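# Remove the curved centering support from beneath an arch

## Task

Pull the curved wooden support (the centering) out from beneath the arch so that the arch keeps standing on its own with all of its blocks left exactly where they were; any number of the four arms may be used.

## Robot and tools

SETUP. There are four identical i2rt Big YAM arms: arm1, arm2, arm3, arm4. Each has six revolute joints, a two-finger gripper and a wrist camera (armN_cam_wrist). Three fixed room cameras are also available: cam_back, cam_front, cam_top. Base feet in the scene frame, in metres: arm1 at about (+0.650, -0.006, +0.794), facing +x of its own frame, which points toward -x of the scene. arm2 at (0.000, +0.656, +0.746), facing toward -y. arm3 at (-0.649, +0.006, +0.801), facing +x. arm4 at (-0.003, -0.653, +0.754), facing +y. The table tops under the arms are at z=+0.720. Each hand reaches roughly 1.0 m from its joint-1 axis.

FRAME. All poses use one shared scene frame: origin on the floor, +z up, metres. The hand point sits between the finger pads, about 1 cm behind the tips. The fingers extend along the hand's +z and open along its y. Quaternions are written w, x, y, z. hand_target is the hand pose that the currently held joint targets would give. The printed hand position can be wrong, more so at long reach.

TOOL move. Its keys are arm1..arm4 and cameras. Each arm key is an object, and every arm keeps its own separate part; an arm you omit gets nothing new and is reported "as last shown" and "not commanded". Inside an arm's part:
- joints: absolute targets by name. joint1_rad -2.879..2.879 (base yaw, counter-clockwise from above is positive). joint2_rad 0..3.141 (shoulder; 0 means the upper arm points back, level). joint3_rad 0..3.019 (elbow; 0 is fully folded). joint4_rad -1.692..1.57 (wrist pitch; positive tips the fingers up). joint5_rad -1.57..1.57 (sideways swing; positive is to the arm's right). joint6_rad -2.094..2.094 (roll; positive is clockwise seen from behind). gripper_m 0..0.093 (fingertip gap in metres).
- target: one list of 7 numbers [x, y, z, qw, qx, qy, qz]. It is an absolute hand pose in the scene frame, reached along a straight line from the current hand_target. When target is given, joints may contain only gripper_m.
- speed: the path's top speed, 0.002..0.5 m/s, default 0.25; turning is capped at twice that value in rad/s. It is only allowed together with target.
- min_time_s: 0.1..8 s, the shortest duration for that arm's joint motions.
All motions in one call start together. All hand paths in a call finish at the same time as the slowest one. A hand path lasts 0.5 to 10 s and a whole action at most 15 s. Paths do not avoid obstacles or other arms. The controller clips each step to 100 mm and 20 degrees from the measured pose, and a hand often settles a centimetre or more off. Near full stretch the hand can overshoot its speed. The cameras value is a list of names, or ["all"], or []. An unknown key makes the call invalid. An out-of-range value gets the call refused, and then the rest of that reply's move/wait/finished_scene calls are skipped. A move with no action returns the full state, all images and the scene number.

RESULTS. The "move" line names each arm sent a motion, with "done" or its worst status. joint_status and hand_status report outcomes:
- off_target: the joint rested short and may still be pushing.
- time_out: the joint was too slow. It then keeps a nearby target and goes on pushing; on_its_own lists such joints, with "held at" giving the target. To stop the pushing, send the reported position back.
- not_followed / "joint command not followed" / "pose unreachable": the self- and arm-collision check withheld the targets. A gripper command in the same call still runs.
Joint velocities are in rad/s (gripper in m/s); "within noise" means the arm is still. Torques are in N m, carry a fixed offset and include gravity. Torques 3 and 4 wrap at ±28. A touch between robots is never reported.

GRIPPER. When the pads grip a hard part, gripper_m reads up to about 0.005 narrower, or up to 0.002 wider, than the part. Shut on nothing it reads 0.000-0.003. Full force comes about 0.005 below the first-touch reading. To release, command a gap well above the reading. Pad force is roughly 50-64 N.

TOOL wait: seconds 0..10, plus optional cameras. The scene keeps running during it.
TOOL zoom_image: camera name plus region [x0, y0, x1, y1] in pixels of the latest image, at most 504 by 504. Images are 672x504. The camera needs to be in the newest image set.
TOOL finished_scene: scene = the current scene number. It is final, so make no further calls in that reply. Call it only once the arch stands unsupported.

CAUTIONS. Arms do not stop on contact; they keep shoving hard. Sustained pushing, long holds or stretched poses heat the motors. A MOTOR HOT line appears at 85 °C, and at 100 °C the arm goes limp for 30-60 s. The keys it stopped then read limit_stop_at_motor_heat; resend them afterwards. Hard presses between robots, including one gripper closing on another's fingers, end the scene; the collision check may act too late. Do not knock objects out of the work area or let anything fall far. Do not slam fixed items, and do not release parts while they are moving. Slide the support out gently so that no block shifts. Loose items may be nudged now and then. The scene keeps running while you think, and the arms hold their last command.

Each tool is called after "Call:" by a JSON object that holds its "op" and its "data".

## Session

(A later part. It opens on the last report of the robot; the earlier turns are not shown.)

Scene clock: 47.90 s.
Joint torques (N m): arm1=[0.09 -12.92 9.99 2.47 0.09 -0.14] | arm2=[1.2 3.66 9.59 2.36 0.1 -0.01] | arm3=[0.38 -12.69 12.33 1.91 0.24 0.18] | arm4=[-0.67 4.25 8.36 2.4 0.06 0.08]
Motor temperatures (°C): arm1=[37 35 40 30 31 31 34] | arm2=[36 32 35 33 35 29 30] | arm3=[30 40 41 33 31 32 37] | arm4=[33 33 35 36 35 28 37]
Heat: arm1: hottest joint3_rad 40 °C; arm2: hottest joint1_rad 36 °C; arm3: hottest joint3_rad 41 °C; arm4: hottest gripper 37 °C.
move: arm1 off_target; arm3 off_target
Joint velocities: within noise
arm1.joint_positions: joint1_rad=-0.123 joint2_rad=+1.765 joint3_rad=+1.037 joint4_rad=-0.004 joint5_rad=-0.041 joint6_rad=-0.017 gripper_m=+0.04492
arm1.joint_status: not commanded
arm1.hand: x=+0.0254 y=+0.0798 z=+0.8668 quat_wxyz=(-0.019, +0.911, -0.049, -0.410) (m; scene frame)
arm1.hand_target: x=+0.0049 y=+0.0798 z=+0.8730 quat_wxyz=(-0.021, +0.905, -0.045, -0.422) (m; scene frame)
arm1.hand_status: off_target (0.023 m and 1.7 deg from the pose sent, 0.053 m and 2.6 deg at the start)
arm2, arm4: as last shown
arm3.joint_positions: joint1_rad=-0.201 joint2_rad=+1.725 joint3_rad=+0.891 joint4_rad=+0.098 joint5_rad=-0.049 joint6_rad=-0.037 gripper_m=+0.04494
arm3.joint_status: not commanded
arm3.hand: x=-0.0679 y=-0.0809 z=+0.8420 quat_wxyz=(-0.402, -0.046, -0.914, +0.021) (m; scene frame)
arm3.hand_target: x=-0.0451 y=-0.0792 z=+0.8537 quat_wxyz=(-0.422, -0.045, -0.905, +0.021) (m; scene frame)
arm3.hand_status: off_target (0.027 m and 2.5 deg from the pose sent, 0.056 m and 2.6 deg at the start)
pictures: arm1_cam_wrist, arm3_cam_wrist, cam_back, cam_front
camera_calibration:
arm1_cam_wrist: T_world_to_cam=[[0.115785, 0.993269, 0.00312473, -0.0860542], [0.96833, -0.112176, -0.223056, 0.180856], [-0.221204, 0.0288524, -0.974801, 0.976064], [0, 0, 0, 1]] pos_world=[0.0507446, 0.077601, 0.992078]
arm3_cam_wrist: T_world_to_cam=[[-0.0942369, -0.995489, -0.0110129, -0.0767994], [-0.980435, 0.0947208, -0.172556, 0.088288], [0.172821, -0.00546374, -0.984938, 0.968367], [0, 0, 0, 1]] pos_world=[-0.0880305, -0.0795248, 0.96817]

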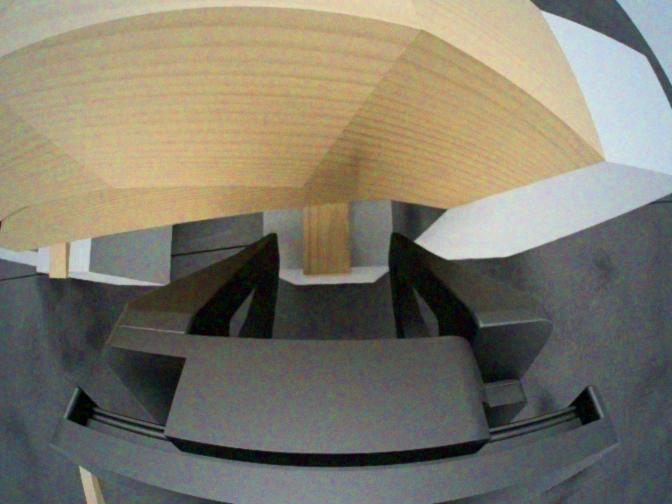

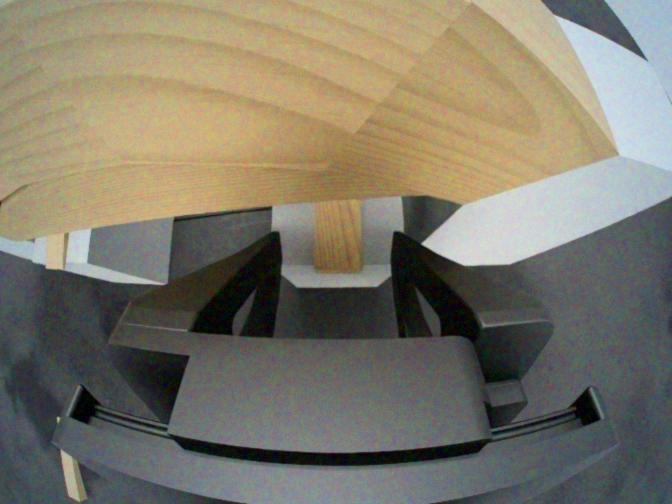

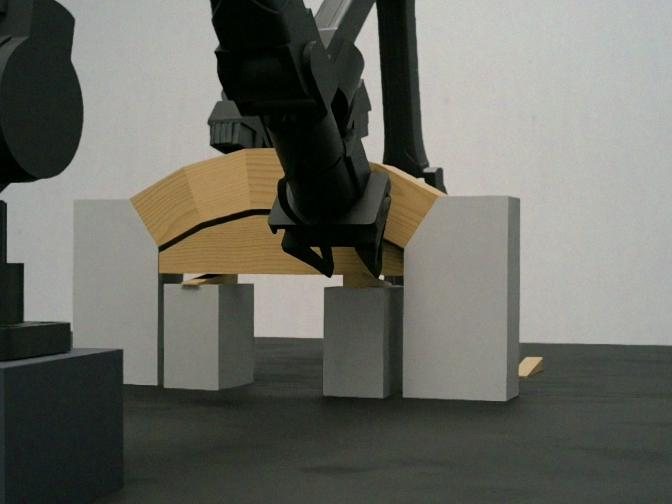

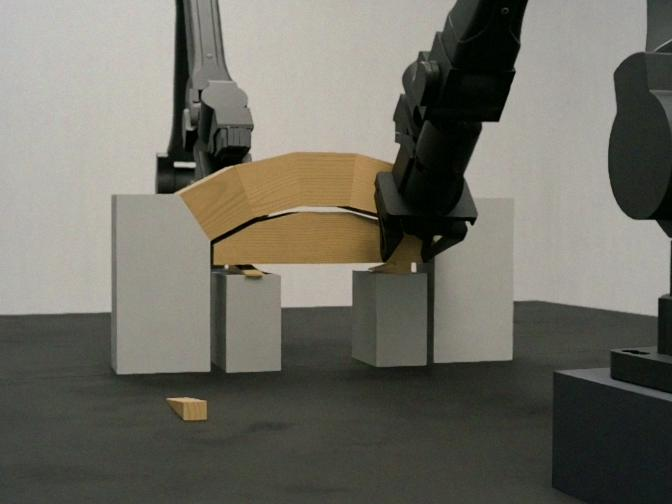

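Call:
{"op": "move", "data": {"arm1": {"target":[0.0045,0.0775,0.864,0.0211,-0.905,0.0453,0.422],"speed":0.06}, "arm3": {"target":[-0.0446,-0.0795,0.850,0.422,0.0453,0.905,-0.0211],"speed":0.06}, "cameras": ["cam_back","cam_front","arm1_cam_wrist","arm3_cam_wrist"]}}

Call:
{"op": "zoom_image", "data": {"camera": "cam_back", "region": [260, 180, 460, 330]}}

Call:
{"op": "zoom_image", "data": {"camera": "cam_front", "region": [320, 180, 520, 330]}}

Scene clock: 49.30 s.
Joint torques (N m): arm1=[0.38 -12.92 9.09 3.06 0.09 -0.1] | arm2=[0.97 3.9 9.47 2.43 0.1 -0.04] | arm3=[0.38 -12.69 11.9 1.99 0.22 0.19] | arm4=[-0.97 4.48 8.35 2.35 0.05 0.07]
Motor temperatures (°C): arm1=[37 35 40 30 31 31 34] | arm2=[36 32 35 33 35 29 30] | arm3=[30 40 42 33 31 32 37] | arm4=[33 33 35 36 35 28 37]
Heat: arm1: hottest joint3_rad 40 °C; arm2: hottest joint1_rad 36 °C; arm3: hottest joint3_rad 42 °C; arm4: hottest gripper 37 °C.
move: arm1 off_target; arm3 off_target
Joint velocities: within noise
arm1.joint_positions: joint1_rad=-0.123 joint2_rad=+1.779 joint3_rad=+1.037 joint4_rad=+0.006 joint5_rad=-0.038 joint6_rad=-0.017 gripper_m=+0.04492
arm1.joint_status: not commanded
arm1.hand: x=+0.0247 y=+0.0806 z=+0.8603 quat_wxyz=(-0.020, +0.912, -0.050, -0.408) (m; scene frame)
arm1.hand_target: x=+0.0057 y=+0.0773 z=+0.8643 quat_wxyz=(-0.021, +0.905, -0.045, -0.422) (m; scene frame)
arm1.hand_status: off_target (0.021 m and 1.9 deg from the pose sent, 0.021 m and 1.7 deg at the start)
arm2, arm4: as last shown
arm3.joint_positions: joint1_rad=-0.201 joint2_rad=+1.731 joint3_rad=+0.891 joint4_rad=+0.107 joint5_rad=-0.049 joint6_rad=-0.037 gripper_m=+0.04494
arm3.joint_status: not commanded
arm3.hand: x=-0.0669 y=-0.0811 z=+0.8405 quat_wxyz=(-0.404, -0.046, -0.914, +0.021) (m; scene frame)
arm3.hand_target: x=-0.0459 y=-0.0792 z=+0.8506 quat_wxyz=(-0.422, -0.045, -0.905, +0.021) (m; scene frame)
arm3.hand_status: off_target (0.024 m and 2.3 deg from the pose sent, 0.025 m and 2.5 deg at the start)
pictures: arm1_cam_wrist, arm3_cam_wrist, cam_back, cam_front
camera_calibration:
arm1_cam_wrist: T_world_to_cam=[[0.118416, 0.99295, 0.00536114, -0.0886925], [0.968947, -0.11437, -0.219231, 0.177028], [-0.217072, 0.0311551, -0.975658, 0.970009], [0, 0, 0, 1]] pos_world=[0.0495337, 0.0780931, 0.985683]
arm3_cam_wrist: T_world_to_cam=[[-0.0941071, -0.995504, -0.0107735, -0.0770794], [-0.979908, 0.0945334, -0.175621, 0.0916139], [0.17585, -0.0059702, -0.984399, 0.966494], [0, 0, 0, 1]] pos_world=[-0.0874386, -0.0796232, 0.966675]

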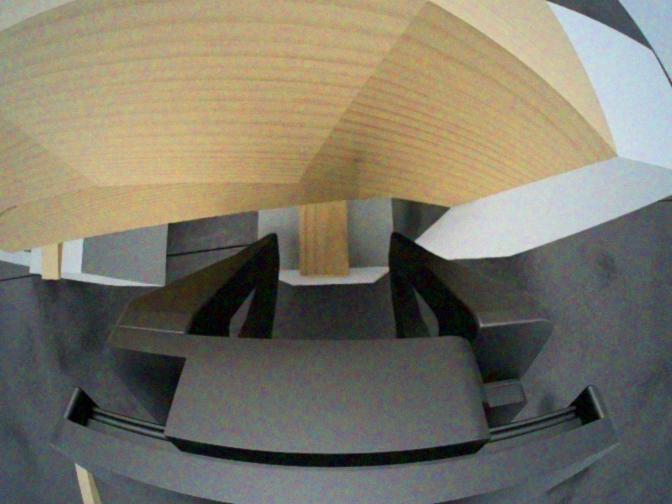

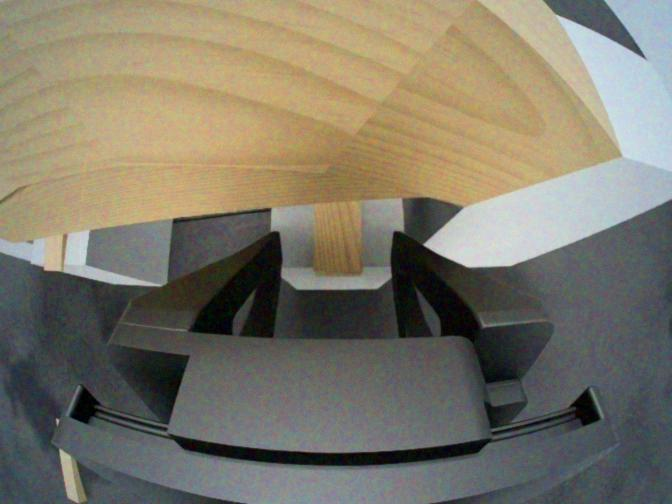

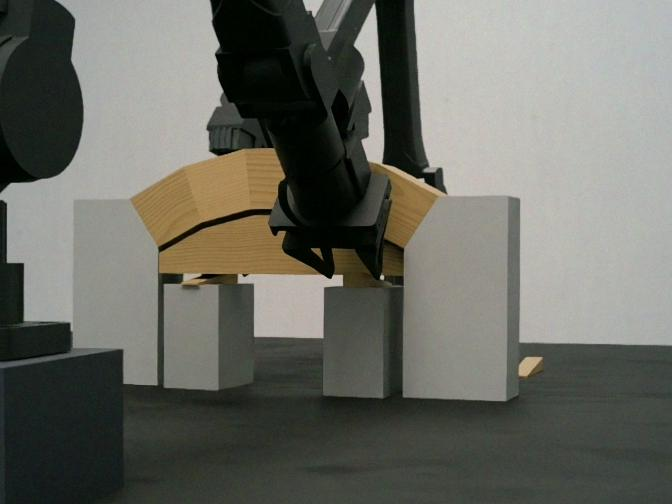

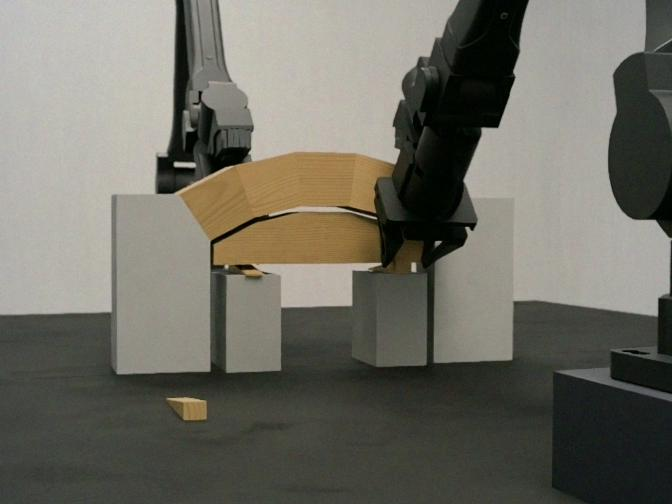

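Scaled by 2.520 from the camera's 672x504 image, which has a finer 960x720 frame.

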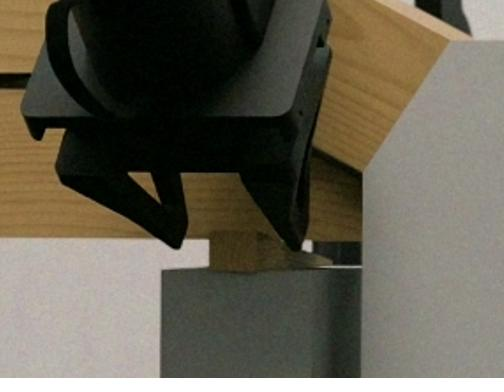

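Scaled by 2.520 from the camera's 672x504 image, which has a finer 960x720 frame.

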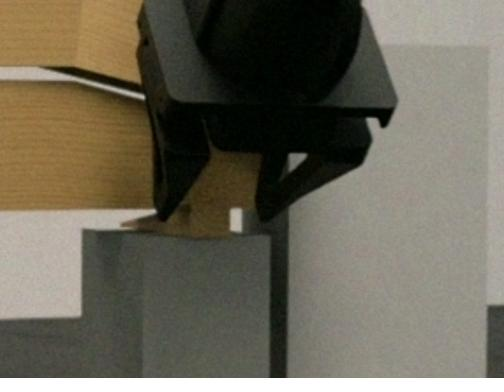

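Call:
{"op": "move", "data": {"arm1": {"target":[0.0045,0.067,0.863,0.0211,-0.905,0.0453,0.422],"speed":0.06}, "arm3": {"joints":{"gripper_m":0.025}}, "cameras": ["arm1_cam_wrist"]}}

Scene clock: 50.53 s.
Joint torques (N m): arm1=[0.5 -13.04 8.79 3.07 0.09 0] | arm2=[1.26 3.78 9.57 2.5 0.11 -0.01] | arm3=[0.5 -12.75 11.88 1.96 0.23 0.19] | arm4=[-0.85 4.54 8.29 2.29 0.08 0.06]
Motor temperatures (°C): arm1=[37 35 41 30 31 31 34] | arm2=[36 32 35 33 35 29 30] | arm3=[30 40 42 33 31 32 37] | arm4=[33 33 35 36 35 28 37]
Heat: arm1: hottest joint3_rad 41 °C; arm2: hottest joint1_rad 36 °C; arm3: hottest joint3_rad 42 °C; arm4: hottest gripper 37 °C.
move: arm1 off_target; arm3 done
Joint velocities: within noise
arm1.joint_positions: joint1_rad=-0.106 joint2_rad=+1.779 joint3_rad=+1.037 joint4_rad=+0.010 joint5_rad=-0.022 joint6_rad=-0.014 gripper_m=+0.04492
arm1.joint_status: not commanded
arm1.hand: x=+0.0229 y=+0.0725 z=+0.8609 quat_wxyz=(-0.023, +0.911, -0.047, -0.409) (m; scene frame)
arm1.hand_target: x=+0.0055 y=+0.0668 z=+0.8632 quat_wxyz=(-0.021, +0.905, -0.045, -0.422) (m; scene frame)
arm1.hand_status: off_target (0.019 m and 1.6 deg from the pose sent, 0.024 m and 1.9 deg at the start)
arm2, arm4: as last shown
arm3.joint_positions: joint1_rad=-0.201 joint2_rad=+1.731 joint3_rad=+0.891 joint4_rad=+0.107 joint5_rad=-0.049 joint6_rad=-0.037 gripper_m=+0.02508
arm3.joint_status: all done
arm3.hand: x=-0.0669 y=-0.0811 z=+0.8405 quat_wxyz=(-0.404, -0.046, -0.914, +0.021) (m; scene frame)
arm3.hand_target: x=-0.0459 y=-0.0792 z=+0.8506 quat_wxyz=(-0.422, -0.045, -0.905, +0.021) (m; scene frame)
arm3.hand_status: not commanded
pictures: arm1_cam_wrist
camera_calibration:
arm1_cam_wrist: T_world_to_cam=[[0.114594, 0.993322, 0.0134008, -0.0873517], [0.968723, -0.108747, -0.223046, 0.180837], [-0.220099, 0.0385414, -0.974716, 0.969171], [0, 0, 0, 1]] pos_world=[0.0481429, 0.0690807, 0.986172]

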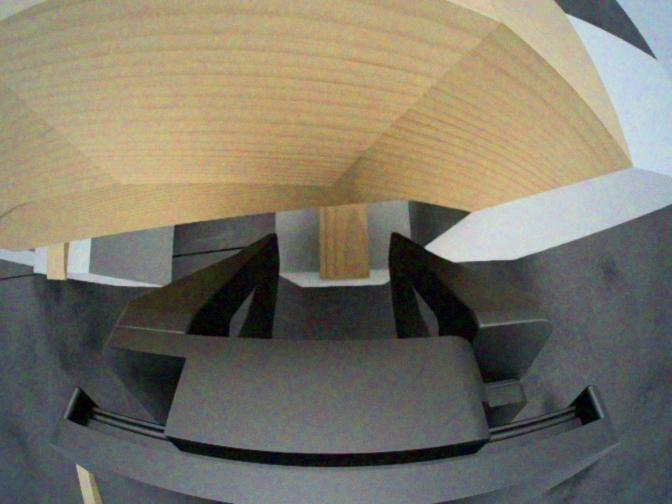

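Call:
{"op": "move", "data": {"arm1": {"target":[0.0045,0.083,0.863,0.0211,-0.905,0.0453,0.422],"speed":0.06}, "cameras": ["arm1_cam_wrist"]}}

Scene clock: 51.70 s.
Joint torques (N m): arm1=[-1.61 -12.92 9.22 2.91 -0.14 -0.2] | arm2=[1.2 3.72 9.48 2.44 0.09 -0.02] | arm3=[0.38 -12.63 11.86 1.96 0.23 0.18] | arm4=[-0.97 4.07 8.24 2.22 0.08 0.06]
Motor temperatures (°C): arm1=[37 35 41 30 31 31 34] | arm2=[36 32 35 33 35 29 30] | arm3=[30 40 43 33 31 32 37] | arm4=[33 33 35 36 35 28 37]
Heat: arm1: hottest joint3_rad 41 °C; arm2: hottest joint1_rad 36 °C; arm3: hottest joint3_rad 43 °C; arm4: hottest gripper 37 °C.
move: arm1 off_target
Joint velocities: within noise
arm1.joint_positions: joint1_rad=-0.108 joint2_rad=+1.780 joint3_rad=+1.037 joint4_rad=+0.010 joint5_rad=-0.039 joint6_rad=-0.017 gripper_m=+0.04492
arm1.joint_status: not commanded
arm1.hand: x=+0.0229 y=+0.0713 z=+0.8601 quat_wxyz=(-0.017, +0.911, -0.043, -0.409) (m; scene frame)
arm1.hand_target: x=+0.0058 y=+0.0829 z=+0.8634 quat_wxyz=(-0.021, +0.905, -0.045, -0.422) (m; scene frame)
arm1.hand_status: off_target (0.022 m and 1.7 deg from the pose sent, 0.021 m and 1.6 deg at the start)
arm2, arm3, arm4: as last shown
pictures: arm1_cam_wrist
camera_calibration:
arm1_cam_wrist: T_world_to_cam=[[0.103071, 0.994665, 0.0042002, -0.0780507], [0.970008, -0.0995796, -0.22174, 0.178695], [-0.220139, 0.0269292, -0.975097, 0.969573], [0, 0, 0, 1]] pos_world=[0.0481502, 0.0693188, 0.985379]

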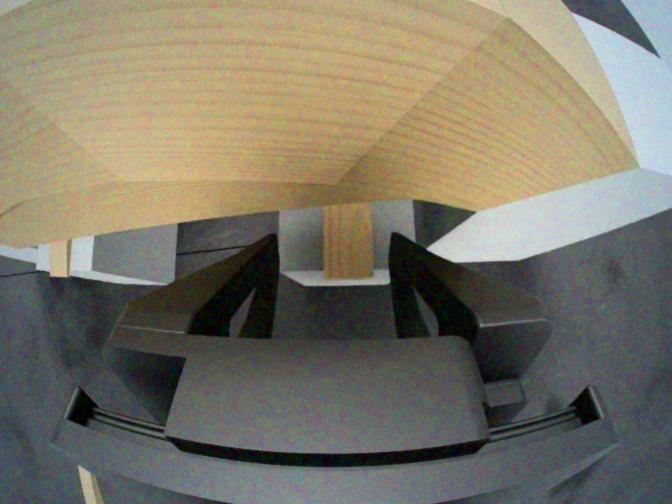

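Call:
{"op": "move", "data": {"arm1": {"joints":{"joint1_rad":-0.134},"min_time_s":0.6}, "cameras": ["arm1_cam_wrist"]}}

Scene clock: 52.83 s.
Joint torques (N m): arm1=[-1.61 -12.98 9.18 2.96 -0.14 -0.19] | arm2=[1.32 3.6 9.5 2.48 0.11 -0.02] | arm3=[0.32 -12.63 11.88 1.95 0.24 0.18] | arm4=[-1.08 4.48 8.36 2.33 0.05 0.1]
Motor temperatures (°C): arm1=[37 35 41 30 31 31 34] | arm2=[36 32 35 33 35 29 30] | arm3=[30 41 43 33 31 32 37] | arm4=[33 33 35 36 35 28 37]
Heat: arm1: hottest joint3_rad 41 °C; arm2: hottest joint1_rad 36 °C; arm3: hottest joint3_rad 43 °C; arm4: hottest gripper 37 °C.
move: arm1 done
Joint velocities: within noise
arm1.joint_positions: joint1_rad=-0.120 joint2_rad=+1.780 joint3_rad=+1.037 joint4_rad=+0.010 joint5_rad=-0.039 joint6_rad=-0.017 gripper_m=+0.04492
arm1.joint_status: all done
arm1.hand: x=+0.0238 y=+0.0785 z=+0.8601 quat_wxyz=(-0.019, +0.911, -0.049, -0.409) (m; scene frame)
arm1.hand_target: x=+0.0068 y=+0.0898 z=+0.8635 quat_wxyz=(-0.024, +0.905, -0.050, -0.422) (m; scene frame)
arm1.hand_status: not commanded
arm2.joint_positions: joint1_rad=-0.491 joint2_rad=+0.571 joint3_rad=+1.396 joint4_rad=-1.145 joint5_rad=+0.158 joint6_rad=+0.378 gripper_m=+0.09396
arm2.joint_status: not commanded
arm2.hand: x=-0.1424 y=+0.4717 z=+1.3418 quat_wxyz=(-0.330, -0.780, -0.216, +0.486) (m; scene frame)
arm2.hand_target: x=-0.1404 y=+0.4751 z=+1.3501 quat_wxyz=(-0.336, -0.774, -0.213, +0.492) (m; scene frame)
arm2.hand_status: not commanded
arm3: as last shown
arm4.joint_positions: joint1_rad=-0.377 joint2_rad=+0.615 joint3_rad=+1.493 joint4_rad=-1.274 joint5_rad=+0.157 joint6_rad=-0.616 gripper_m=+0.09396
arm4.joint_status: not commanded
arm4.hand: x=+0.0978 y=-0.4603 z=+1.3602 quat_wxyz=(-0.554, +0.623, -0.545, -0.090) (m; scene frame)
arm4.hand_target: x=+0.0963 y=-0.4637 z=+1.3683 quat_wxyz=(-0.562, +0.618, -0.542, -0.093) (m; scene frame)
arm4.hand_status: not commanded
pictures: arm1_cam_wrist
camera_calibration:
arm1_cam_wrist: T_world_to_cam=[[0.114198, 0.993448, 0.00445125, -0.0855891], [0.968811, -0.110372, -0.221861, 0.179504], [-0.219916, 0.0296485, -0.975068, 0.969341], [0, 0, 0, 1]] pos_world=[0.0490427, 0.0761009, 0.985379]

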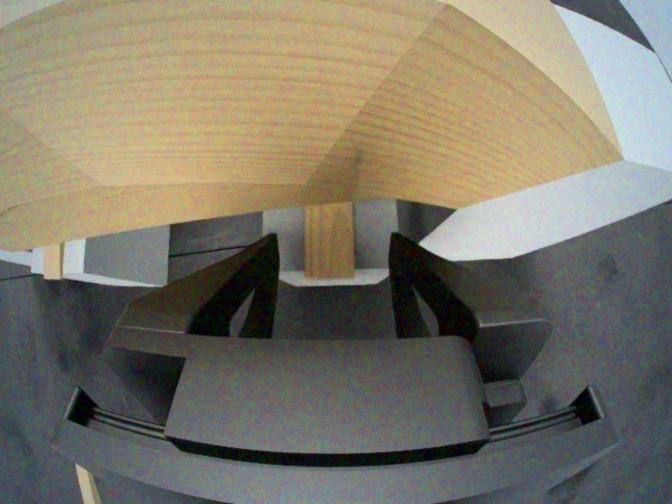

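Call:
{"op": "move", "data": {"arm1": {"joints":{"gripper_m":0.012}}, "arm3": {"joints":{"gripper_m":0.012}}, "cameras": ["arm1_cam_wrist","arm3_cam_wrist"]}}

Call:
{"op": "move", "data": {"arm1": {"target":[0.055,0.0785,0.863,0.0211,-0.905,0.0453,0.422],"speed":0.06}, "arm3": {"target":[-0.096,-0.075,0.850,0.422,0.0453,0.905,-0.0211],"speed":0.06}, "cameras": ["cam_back","cam_front","cam_top"]}}

Scene clock: 53.80 s.
Joint torques (N m): arm1=[-1.49 -13.04 9.21 2.97 -0.03 -0.18] | arm2=[1.2 3.72 9.5 2.47 0.1 -0.01] | arm3=[0.44 -12.63 11.86 1.98 0.19 0.18] | arm4=[-1.38 4.66 8.12 2.22 0.03 0.08]
Motor temperatures (°C): arm1=[37 35 41 30 31 31 34] | arm2=[36 32 35 33 35 29 30] | arm3=[30 41 43 33 31 32 37] | arm4=[33 33 35 36 35 28 37]
Heat: arm1: hottest joint3_rad 41 °C; arm2: hottest joint1_rad 36 °C; arm3: hottest joint3_rad 43 °C; arm4: hottest gripper 37 °C.
move: arm1 off_target; arm3 off_target
Joint velocities: within noise
arm1.joint_positions: joint1_rad=-0.120 joint2_rad=+1.780 joint3_rad=+1.037 joint4_rad=+0.010 joint5_rad=-0.043 joint6_rad=-0.017 gripper_m=+0.01706
arm1.joint_status: gripper_m off_target (ended at +0.01709, target +0.01200)
arm1.hand: x=+0.0238 y=+0.0779 z=+0.8601 quat_wxyz=(-0.018, +0.911, -0.048, -0.409) (m; scene frame)
arm1.hand_target: x=+0.0068 y=+0.0898 z=+0.8635 quat_wxyz=(-0.023, +0.905, -0.050, -0.422) (m; scene frame)
arm1.hand_status: not commanded
arm2, arm4: as last shown
arm3.joint_positions: joint1_rad=-0.201 joint2_rad=+1.731 joint3_rad=+0.891 joint4_rad=+0.107 joint5_rad=-0.048 joint6_rad=-0.037 gripper_m=+0.01698
arm3.joint_status: gripper_m off_target (ended at +0.01700, target +0.01200)
arm3.hand: x=-0.0670 y=-0.0812 z=+0.8405 quat_wxyz=(-0.403, -0.046, -0.914, +0.022) (m; scene frame)
arm3.hand_target: x=-0.0459 y=-0.0792 z=+0.8506 quat_wxyz=(-0.422, -0.045, -0.905, +0.021) (m; scene frame)
arm3.hand_status: not commanded
pictures: arm1_cam_wrist, arm3_cam_wrist
camera_calibration:
arm1_cam_wrist: T_world_to_cam=[[0.111635, 0.993747, 0.00213304, -0.0830123], [0.969015, -0.10838, -0.221954, 0.17941], [-0.220335, 0.0268448, -0.975055, 0.969568], [0, 0, 0, 1]] pos_world=[0.0490453, 0.0759099, 0.98538]
arm3_cam_wrist: T_world_to_cam=[[-0.0947243, -0.99545, -0.0102812, -0.0777041], [-0.979865, 0.0950547, -0.175581, 0.0916295], [0.17576, -0.00655761, -0.984411, 0.966452], [0, 0, 0, 1]] pos_world=[-0.0874392, -0.0797227, 0.966675]

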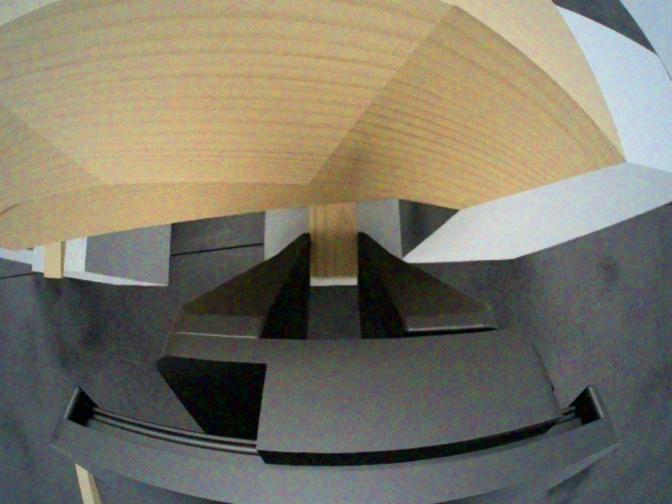

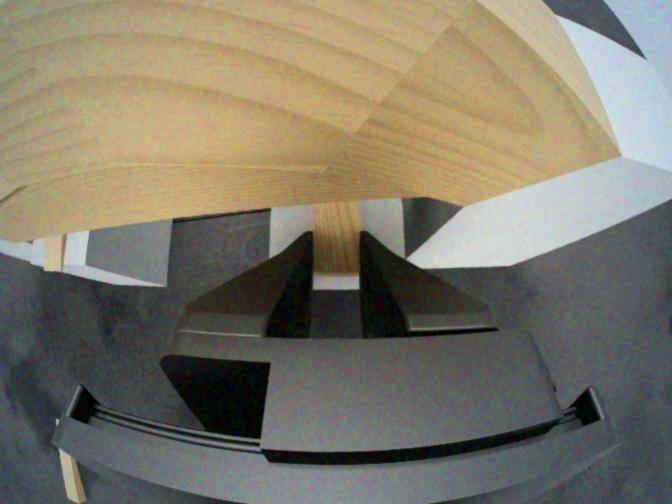

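Scene clock: 55.20 s.
Joint torques (N m): arm1=[-1.14 -15.56 4.79 2.86 -0.13 -0.19] | arm2=[1.32 3.78 9.48 2.5 0.11 -0.03] | arm3=[-0.26 -15.03 7.08 1.83 -0.02 0.11] | arm4=[-1.14 4.78 8.24 2.4 0.08 0.09]
Motor temperatures (°C): arm1=[37 35 41 30 31 31 34] | arm2=[36 32 35 33 35 29 30] | arm3=[30 41 43 33 31 32 37] | arm4=[33 33 35 36 35 28 37]
Heat: arm1: hottest joint3_rad 41 °C; arm2: hottest joint1_rad 36 °C; arm3: hottest joint3_rad 43 °C; arm4: hottest gripper 37 °C.
move: arm1 done; arm3 off_target
Joint velocities: within noise
arm1.joint_positions: joint1_rad=-0.120 joint2_rad=+1.728 joint3_rad=+0.946 joint4_rad=+0.063 joint5_rad=-0.044 joint6_rad=-0.021 gripper_m=+0.01706
arm1.joint_status: not commanded
arm1.hand: x=+0.0502 y=+0.0737 z=+0.8587 quat_wxyz=(-0.018, +0.908, -0.046, -0.415) (m; scene frame)
arm1.hand_target: x=+0.0548 y=+0.0785 z=+0.8630 quat_wxyz=(-0.021, +0.905, -0.045, -0.422) (m; scene frame)
arm1.hand_status: done (0.008 m and 0.9 deg from the pose sent, 0.031 m and 1.7 deg at the start)
arm2, arm4: as last shown
arm3.joint_positions: joint1_rad=-0.201 joint2_rad=+1.675 joint3_rad=+0.794 joint4_rad=+0.159 joint5_rad=-0.049 joint6_rad=-0.037 gripper_m=+0.01698
arm3.joint_status: not commanded
arm3.hand: x=-0.0970 y=-0.0761 z=+0.8391 quat_wxyz=(-0.409, -0.046, -0.911, +0.022) (m; scene frame)
arm3.hand_target: x=-0.0960 y=-0.0750 z=+0.8498 quat_wxyz=(-0.422, -0.045, -0.905, +0.021) (m; scene frame)
arm3.hand_status: off_target (0.011 m and 1.7 deg from the pose sent, 0.031 m and 2.3 deg at the start)
pictures: cam_back, cam_front, cam_top

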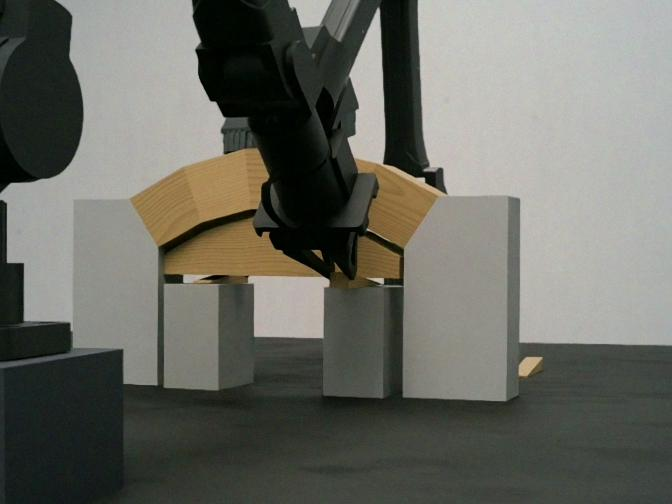

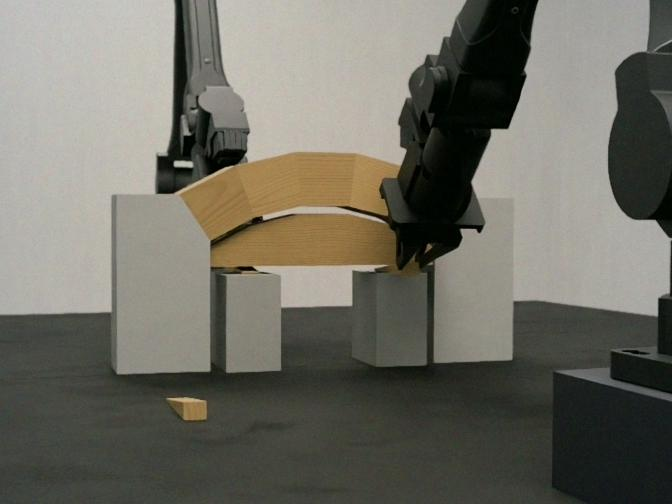

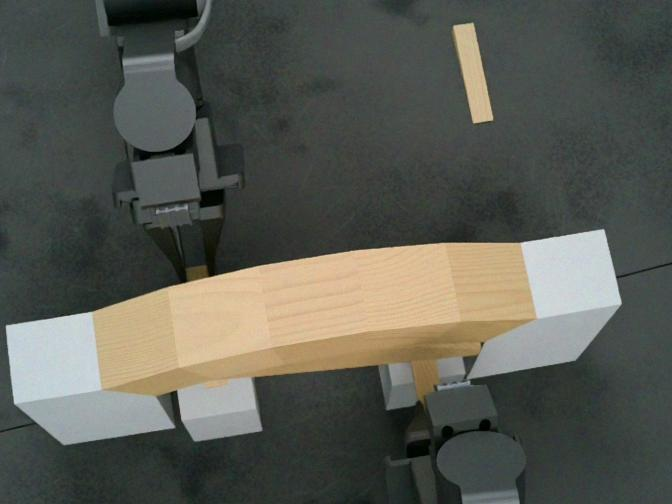

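Call:
{"op": "move", "data": {"arm1": {"target":[0.115,0.0725,0.861,0.0211,-0.905,0.0453,0.422],"speed":0.1}, "arm3": {"target":[-0.156,-0.069,0.850,0.422,0.0453,0.905,-0.0211],"speed":0.1}, "cameras": ["cam_back","cam_front","cam_top"]}}

Call:
{"op": "move", "data": {"arm1": {"target":[0.175,0.0665,0.864,0.0211,-0.905,0.0453,0.422],"speed":0.1}, "arm3": {"target":[-0.216,-0.063,0.852,0.422,0.0453,0.905,-0.0211],"speed":0.1}, "cameras": ["cam_back","cam_front","cam_top"]}}

Scene clock: 56.77 s.
Joint torques (N m): arm1=[-1.55 -12.81 4.64 2.91 -0.15 -0.22] | arm2=[1.26 3.6 9.51 2.43 0.1 -0.01] | arm3=[-0.91 -12.69 7.05 1.98 -0.05 0.05] | arm4=[-0.91 4.66 8.17 2.35 0.07 0.09]
Motor temperatures (°C): arm1=[37 35 41 30 31 31 34] | arm2=[36 32 35 33 35 29 30] | arm3=[30 41 43 33 31 32 37] | arm4=[33 33 35 36 35 28 37]
Heat: arm1: hottest joint3_rad 41 °C; arm2: hottest joint1_rad 36 °C; arm3: hottest joint3_rad 43 °C; arm4: hottest gripper 37 °C.
move: arm1 done; arm3 off_target
Joint velocities: within noise
arm1.joint_positions: joint1_rad=-0.122 joint2_rad=+1.605 joint3_rad=+0.768 joint4_rad=+0.112 joint5_rad=-0.050 joint6_rad=-0.024 gripper_m=+0.01706
arm1.joint_status: not commanded
arm1.hand: x=+0.1113 y=+0.0649 z=+0.8559 quat_wxyz=(-0.016, +0.910, -0.044, -0.413) (m; scene frame)
arm1.hand_target: x=+0.1150 y=+0.0725 z=+0.8609 quat_wxyz=(-0.021, +0.905, -0.045, -0.422) (m; scene frame)
arm1.hand_status: done (0.010 m and 1.3 deg from the pose sent, 0.065 m and 0.9 deg at the start)
arm2, arm4: as last shown
arm3.joint_positions: joint1_rad=-0.201 joint2_rad=+1.548 joint3_rad=+0.622 joint4_rad=+0.197 joint5_rad=-0.056 joint6_rad=-0.037 gripper_m=+0.01698
arm3.joint_status: not commanded
arm3.hand: x=-0.1584 y=-0.0649 z=+0.8383 quat_wxyz=(-0.406, -0.044, -0.913, +0.019) (m; scene frame)
arm3.hand_target: x=-0.1560 y=-0.0690 z=+0.8499 quat_wxyz=(-0.422, -0.045, -0.905, +0.021) (m; scene frame)
arm3.hand_status: off_target (0.013 m and 2.1 deg from the pose sent, 0.060 m and 1.7 deg at the start)
pictures: cam_back, cam_front, cam_top

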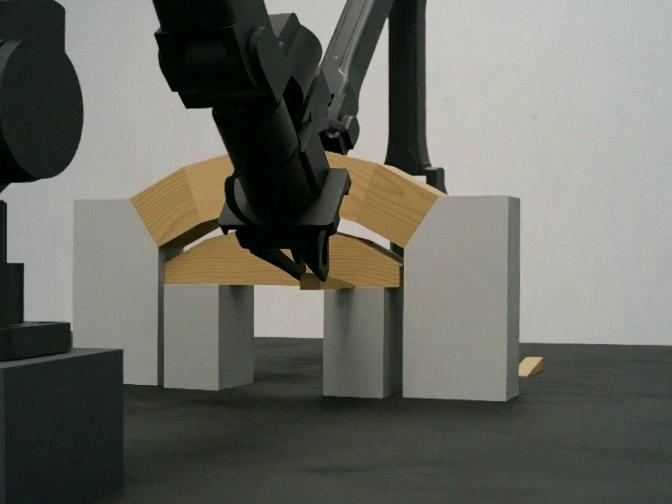

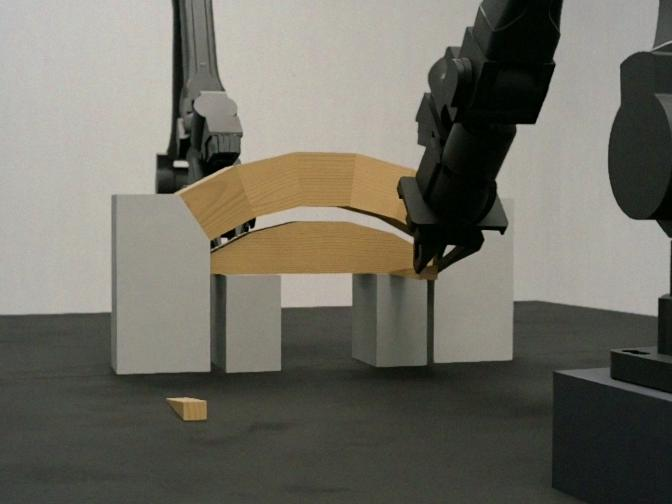

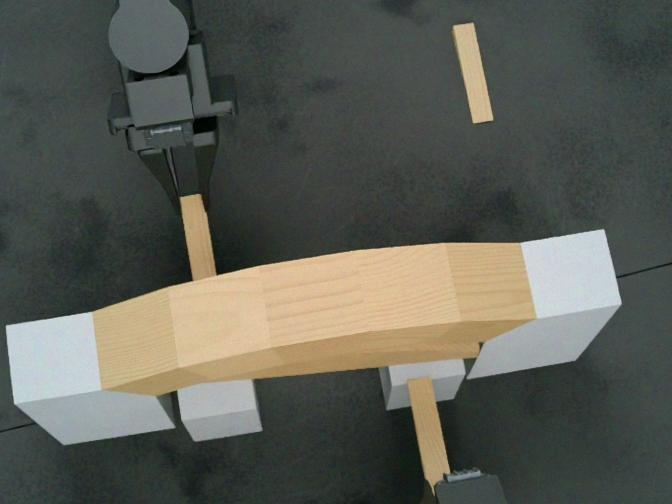

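Scene clock: 58.00 s.
Joint torques (N m): arm1=[-1.55 -10.23 4.7 2.97 -0.15 -0.24] | arm2=[1.26 3.84 9.47 2.44 0.1 0] | arm3=[-1.03 -9.82 7.09 1.73 -0.06 -0.03] | arm4=[-1.44 4.72 8.34 2.18 0.05 0.08]
Motor temperatures (°C): arm1=[37 35 41 30 31 31 34] | arm2=[36 32 35 33 35 29 30] | arm3=[30 41 43 33 31 32 37] | arm4=[33 33 35 36 35 28 36]
Heat: arm1: hottest joint3_rad 41 °C; arm2: hottest joint1_rad 36 °C; arm3: hottest joint3_rad 43 °C; arm4: hottest joint4_rad 36 °C.
move: arm1 done; arm3 off_target
Joint velocities: within noise
arm1.joint_positions: joint1_rad=-0.133 joint2_rad=+1.459 joint3_rad=+0.605 joint4_rad=+0.125 joint5_rad=-0.058 joint6_rad=-0.030 gripper_m=+0.01706
arm1.joint_status: not commanded
arm1.hand: x=+0.1725 y=+0.0597 z=+0.8581 quat_wxyz=(-0.016, +0.910, -0.045, -0.411) (m; scene frame)
arm1.hand_target: x=+0.1749 y=+0.0664 z=+0.8638 quat_wxyz=(-0.021, +0.905, -0.045, -0.422) (m; scene frame)
arm1.hand_status: done (0.009 m and 1.5 deg from the pose sent, 0.064 m and 1.3 deg at the start)
arm2, arm4: as last shown
arm3.joint_positions: joint1_rad=-0.213 joint2_rad=+1.395 joint3_rad=+0.463 joint4_rad=+0.210 joint5_rad=-0.066 joint6_rad=-0.039 gripper_m=+0.01698
arm3.joint_status: not commanded
arm3.hand: x=-0.2178 y=-0.0585 z=+0.8427 quat_wxyz=(-0.409, -0.047, -0.911, +0.017) (m; scene frame)
arm3.hand_target: x=-0.2160 y=-0.0630 z=+0.8519 quat_wxyz=(-0.422, -0.045, -0.905, +0.021) (m; scene frame)
arm3.hand_status: off_target (0.011 m and 1.8 deg from the pose sent, 0.059 m and 2.1 deg at the start)
pictures: cam_back, cam_front, cam_top

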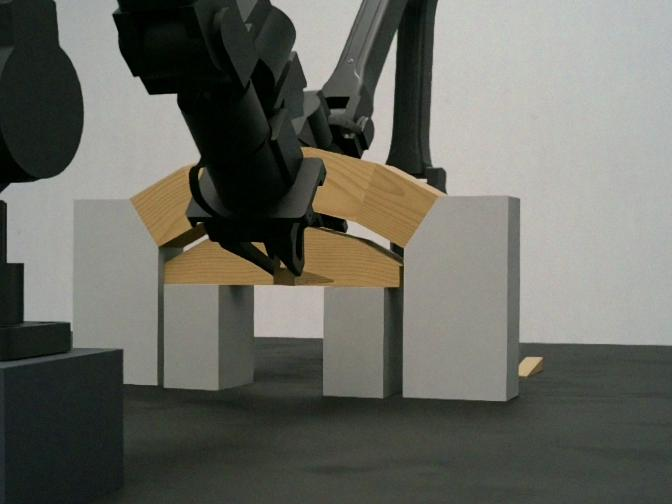

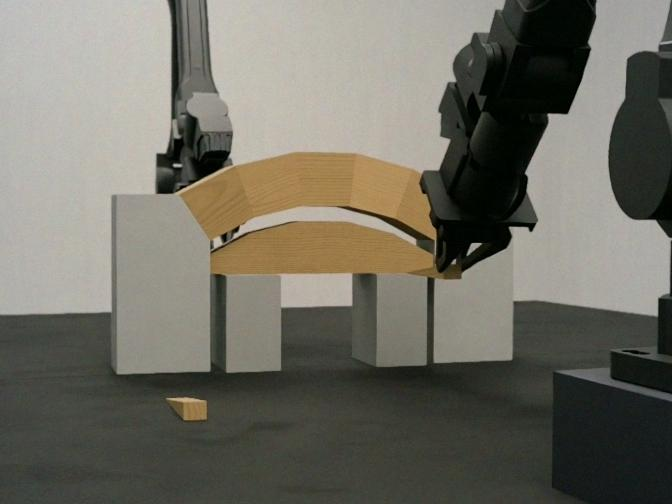

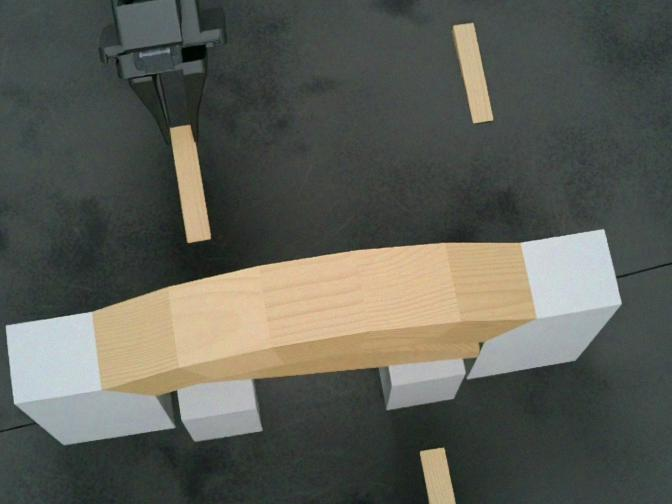

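Call:
{"op": "move", "data": {"arm1": {"target":[0.26,0.21,0.80,0.0211,-0.905,0.0453,0.422],"speed":0.2}, "arm3": {"target":[-0.30,-0.22,0.79,0.422,0.0453,0.905,-0.0211],"speed":0.2}, "cameras": ["cam_top","cam_front"]}}

Scene clock: 61.07 s.
Joint torques (N m): arm1=[-1.49 -7 4.36 2.96 -0.38 -0.21] | arm2=[1.08 3.84 9.57 2.48 0.1 -0.01] | arm3=[-0.91 -7.53 8.16 1.62 -0.32 -0.01] | arm4=[-1.2 4.54 8.29 2.18 0.02 0.11]
Motor temperatures (°C): arm1=[37 35 41 30 31 31 34] | arm2=[36 32 35 33 35 29 30] | arm3=[30 41 42 33 31 32 38] | arm4=[33 33 35 36 34 28 36]
Heat: arm1: hottest joint3_rad 41 °C; arm2: hottest joint1_rad 36 °C; arm3: hottest joint3_rad 42 °C; arm4: hottest joint4_rad 36 °C.
move: arm1 done; arm3 off_target
Joint velocities: within noise
arm1.joint_positions: joint1_rad=-0.628 joint2_rad=+1.579 joint3_rad=+0.507 joint4_rad=+0.281 joint5_rad=-0.424 joint6_rad=-0.374 gripper_m=+0.01706
arm1.joint_status: not commanded
arm1.hand: x=+0.2586 y=+0.2042 z=+0.8055 quat_wxyz=(-0.017, +0.906, -0.045, -0.421) (m; scene frame)
arm1.hand_target: x=+0.2601 y=+0.2099 z=+0.8001 quat_wxyz=(-0.021, +0.905, -0.045, -0.422) (m; scene frame)
arm1.hand_status: done (0.008 m and 0.5 deg from the pose sent, 0.183 m and 1.5 deg at the start)
arm2, arm4: as last shown
arm3.joint_positions: joint1_rad=-0.808 joint2_rad=+1.586 joint3_rad=+0.401 joint4_rad=+0.331 joint5_rad=-0.505 joint6_rad=-0.459 gripper_m=+0.01698
arm3.joint_status: not commanded
arm3.hand: x=-0.3125 y=-0.2042 z=+0.7833 quat_wxyz=(-0.409, -0.052, -0.911, +0.008) (m; scene frame)
arm3.hand_target: x=-0.3007 y=-0.2196 z=+0.7906 quat_wxyz=(-0.422, -0.045, -0.905, +0.021) (m; scene frame)
arm3.hand_status: off_target (0.021 m and 2.4 deg from the pose sent, 0.189 m and 1.8 deg at the start)
pictures: cam_front, cam_top

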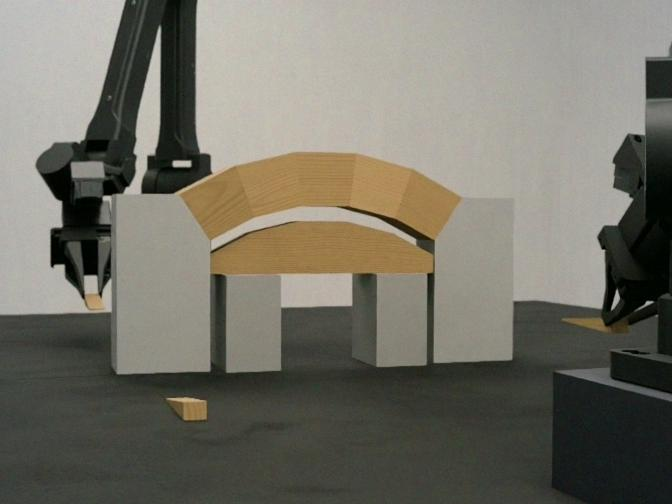

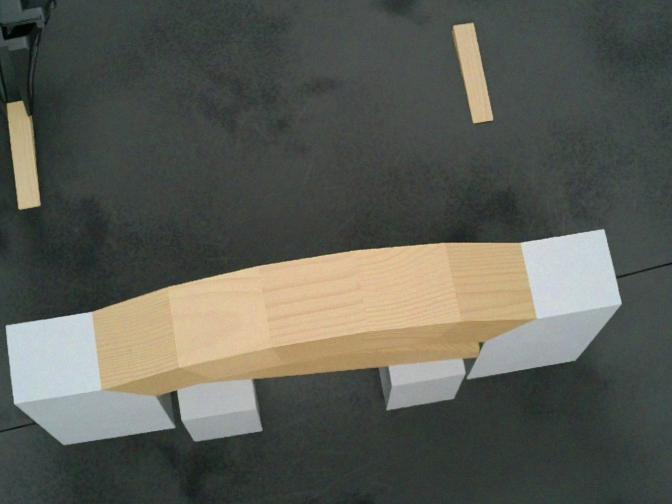

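Call:
{"op": "move", "data": {"arm1": {"target":[0.26,0.21,0.757,0.0211,-0.905,0.0453,0.422],"speed":0.1}, "arm3": {"target":[-0.30,-0.21,0.747,0.422,0.0453,0.905,-0.0211],"speed":0.1}}}

Call:
{"op": "move", "data": {"arm1": {"target":[0.26,0.21,0.739,0.0211,-0.905,0.0453,0.422],"speed":0.04}, "arm3": {"target":[-0.30,-0.21,0.730,0.422,0.0453,0.905,-0.0211],"speed":0.04}, "cameras": ["arm1_cam_wrist","arm3_cam_wrist"]}}

Scene clock: 62.60 s.
Joint torques (N m): arm1=[-1.38 -8.18 2.66 2.99 -0.36 -0.2] | arm2=[1.03 3.96 9.46 2.44 0.1 -0.01] | arm3=[0.62 -8.23 4.62 1.78 -0.04 0.19] | arm4=[-0.44 4.66 8.21 2.09 0.07 0.05]
Motor temperatures (°C): arm1=[37 35 41 30 31 31 34] | arm2=[36 32 36 33 35 29 30] | arm3=[30 41 42 33 31 32 38] | arm4=[33 33 35 36 34 28 36]
Heat: arm1: hottest joint3_rad 41 °C; arm2: hottest joint1_rad 36 °C; arm3: hottest joint3_rad 42 °C; arm4: hottest joint4_rad 36 °C.
move: arm1 done; arm3 done
Joint velocities: within noise
arm1.joint_positions: joint1_rad=-0.628 joint2_rad=+1.742 joint3_rad=+0.507 joint4_rad=+0.453 joint5_rad=-0.424 joint6_rad=-0.376 gripper_m=+0.01706
arm1.joint_status: not commanded
arm1.hand: x=+0.2546 y=+0.2075 z=+0.7649 quat_wxyz=(-0.019, +0.904, -0.043, -0.424) (m; scene frame)
arm1.hand_target: x=+0.2601 y=+0.2098 z=+0.7572 quat_wxyz=(-0.021, +0.905, -0.045, -0.422) (m; scene frame)
arm1.hand_status: done (0.010 m and 0.4 deg from the pose sent, 0.049 m and 0.5 deg at the start)
arm2, arm4: as last shown
arm3.joint_positions: joint1_rad=-0.801 joint2_rad=+1.767 joint3_rad=+0.401 joint4_rad=+0.542 joint5_rad=-0.494 joint6_rad=-0.458 gripper_m=+0.01698
arm3.joint_status: not commanded
arm3.hand: x=-0.3079 y=-0.2076 z=+0.7476 quat_wxyz=(-0.417, -0.048, -0.908, +0.019) (m; scene frame)
arm3.hand_target: x=-0.3001 y=-0.2100 z=+0.7472 quat_wxyz=(-0.422, -0.045, -0.905, +0.021) (m; scene frame)
arm3.hand_status: done (0.008 m and 0.7 deg from the pose sent, 0.039 m and 2.4 deg at the start)
pictures: none

Scene clock: 63.70 s.
Joint torques (N m): arm1=[-1.32 -8.41 2.37 2.84 -0.31 -0.19] | arm2=[1.03 3.72 9.48 2.5 0.11 -0.03] | arm3=[0.62 -8 4.46 1.58 -0.03 0.18] | arm4=[-1.03 4.66 8.28 2.25 0.03 0.08]
Motor temperatures (°C): arm1=[37 35 41 30 31 31 34] | arm2=[36 32 36 33 35 29 30] | arm3=[30 41 42 33 31 31 38] | arm4=[33 33 35 36 34 28 36]
Heat: arm1: hottest joint3_rad 41 °C; arm2: hottest joint1_rad 36 °C; arm3: hottest joint3_rad 42 °C; arm4: hottest joint4_rad 36 °C.
move: arm1 off_target; arm3 done
Joint velocities: within noise
arm1.joint_positions: joint1_rad=-0.628 joint2_rad=+1.809 joint3_rad=+0.507 joint4_rad=+0.523 joint5_rad=-0.425 joint6_rad=-0.376 gripper_m=+0.01706
arm1.joint_status: not commanded
arm1.hand: x=+0.2543 y=+0.2076 z=+0.7486 quat_wxyz=(-0.020, +0.904, -0.042, -0.426) (m; scene frame)
arm1.hand_target: x=+0.2601 y=+0.2098 z=+0.7393 quat_wxyz=(-0.021, +0.905, -0.045, -0.422) (m; scene frame)
arm1.hand_status: off_target (0.011 m and 0.6 deg from the pose sent, 0.027 m and 0.4 deg at the start)
arm2, arm4: as last shown
arm3.joint_positions: joint1_rad=-0.801 joint2_rad=+1.835 joint3_rad=+0.401 joint4_rad=+0.620 joint5_rad=-0.494 joint6_rad=-0.457 gripper_m=+0.01698
arm3.joint_status: not commanded
arm3.hand: x=-0.3078 y=-0.2077 z=+0.7345 quat_wxyz=(-0.421, -0.046, -0.906, +0.022) (m; scene frame)
arm3.hand_target: x=-0.3003 y=-0.2099 z=+0.7301 quat_wxyz=(-0.422, -0.045, -0.905, +0.021) (m; scene frame)
arm3.hand_status: done (0.009 m and 0.2 deg from the pose sent, 0.019 m and 0.8 deg at the start)
pictures: arm1_cam_wrist, arm3_cam_wrist
camera_calibration:
arm1_cam_wrist: T_world_to_cam=[[0.103912, 0.994541, 0.00945721, -0.241061], [0.9611, -0.0979627, -0.258243, -0.0276545], [-0.255907, 0.035924, -0.966034, 0.908536], [0, 0, 0, 1]] pos_world=[0.284129, 0.204398, 0.872814]
arm3_cam_wrist: T_world_to_cam=[[-0.0946688, -0.995444, -0.0113524, -0.226736], [-0.972573, 0.0949154, -0.212349, -0.121681], [0.212459, -0.00906181, -0.977128, 0.909032], [0, 0, 0, 1]] pos_world=[-0.332941, -0.205916, 0.859827]

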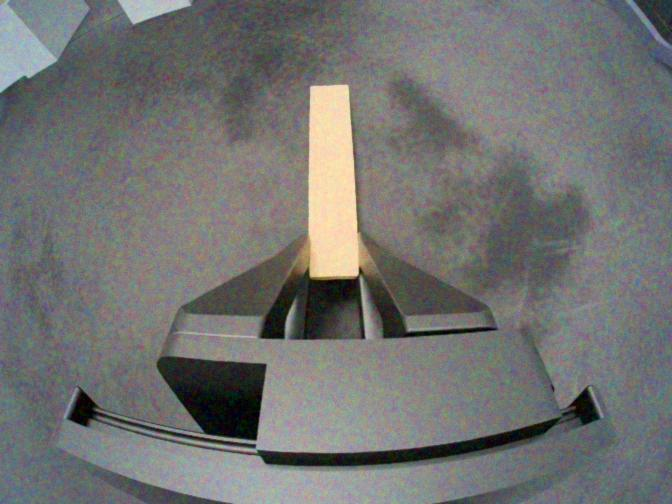

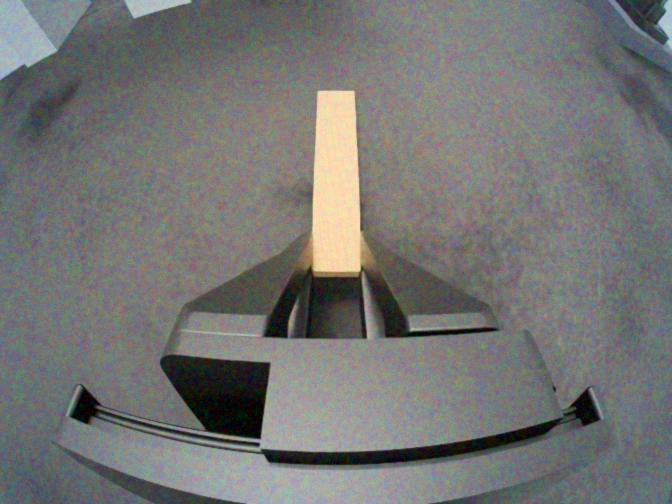

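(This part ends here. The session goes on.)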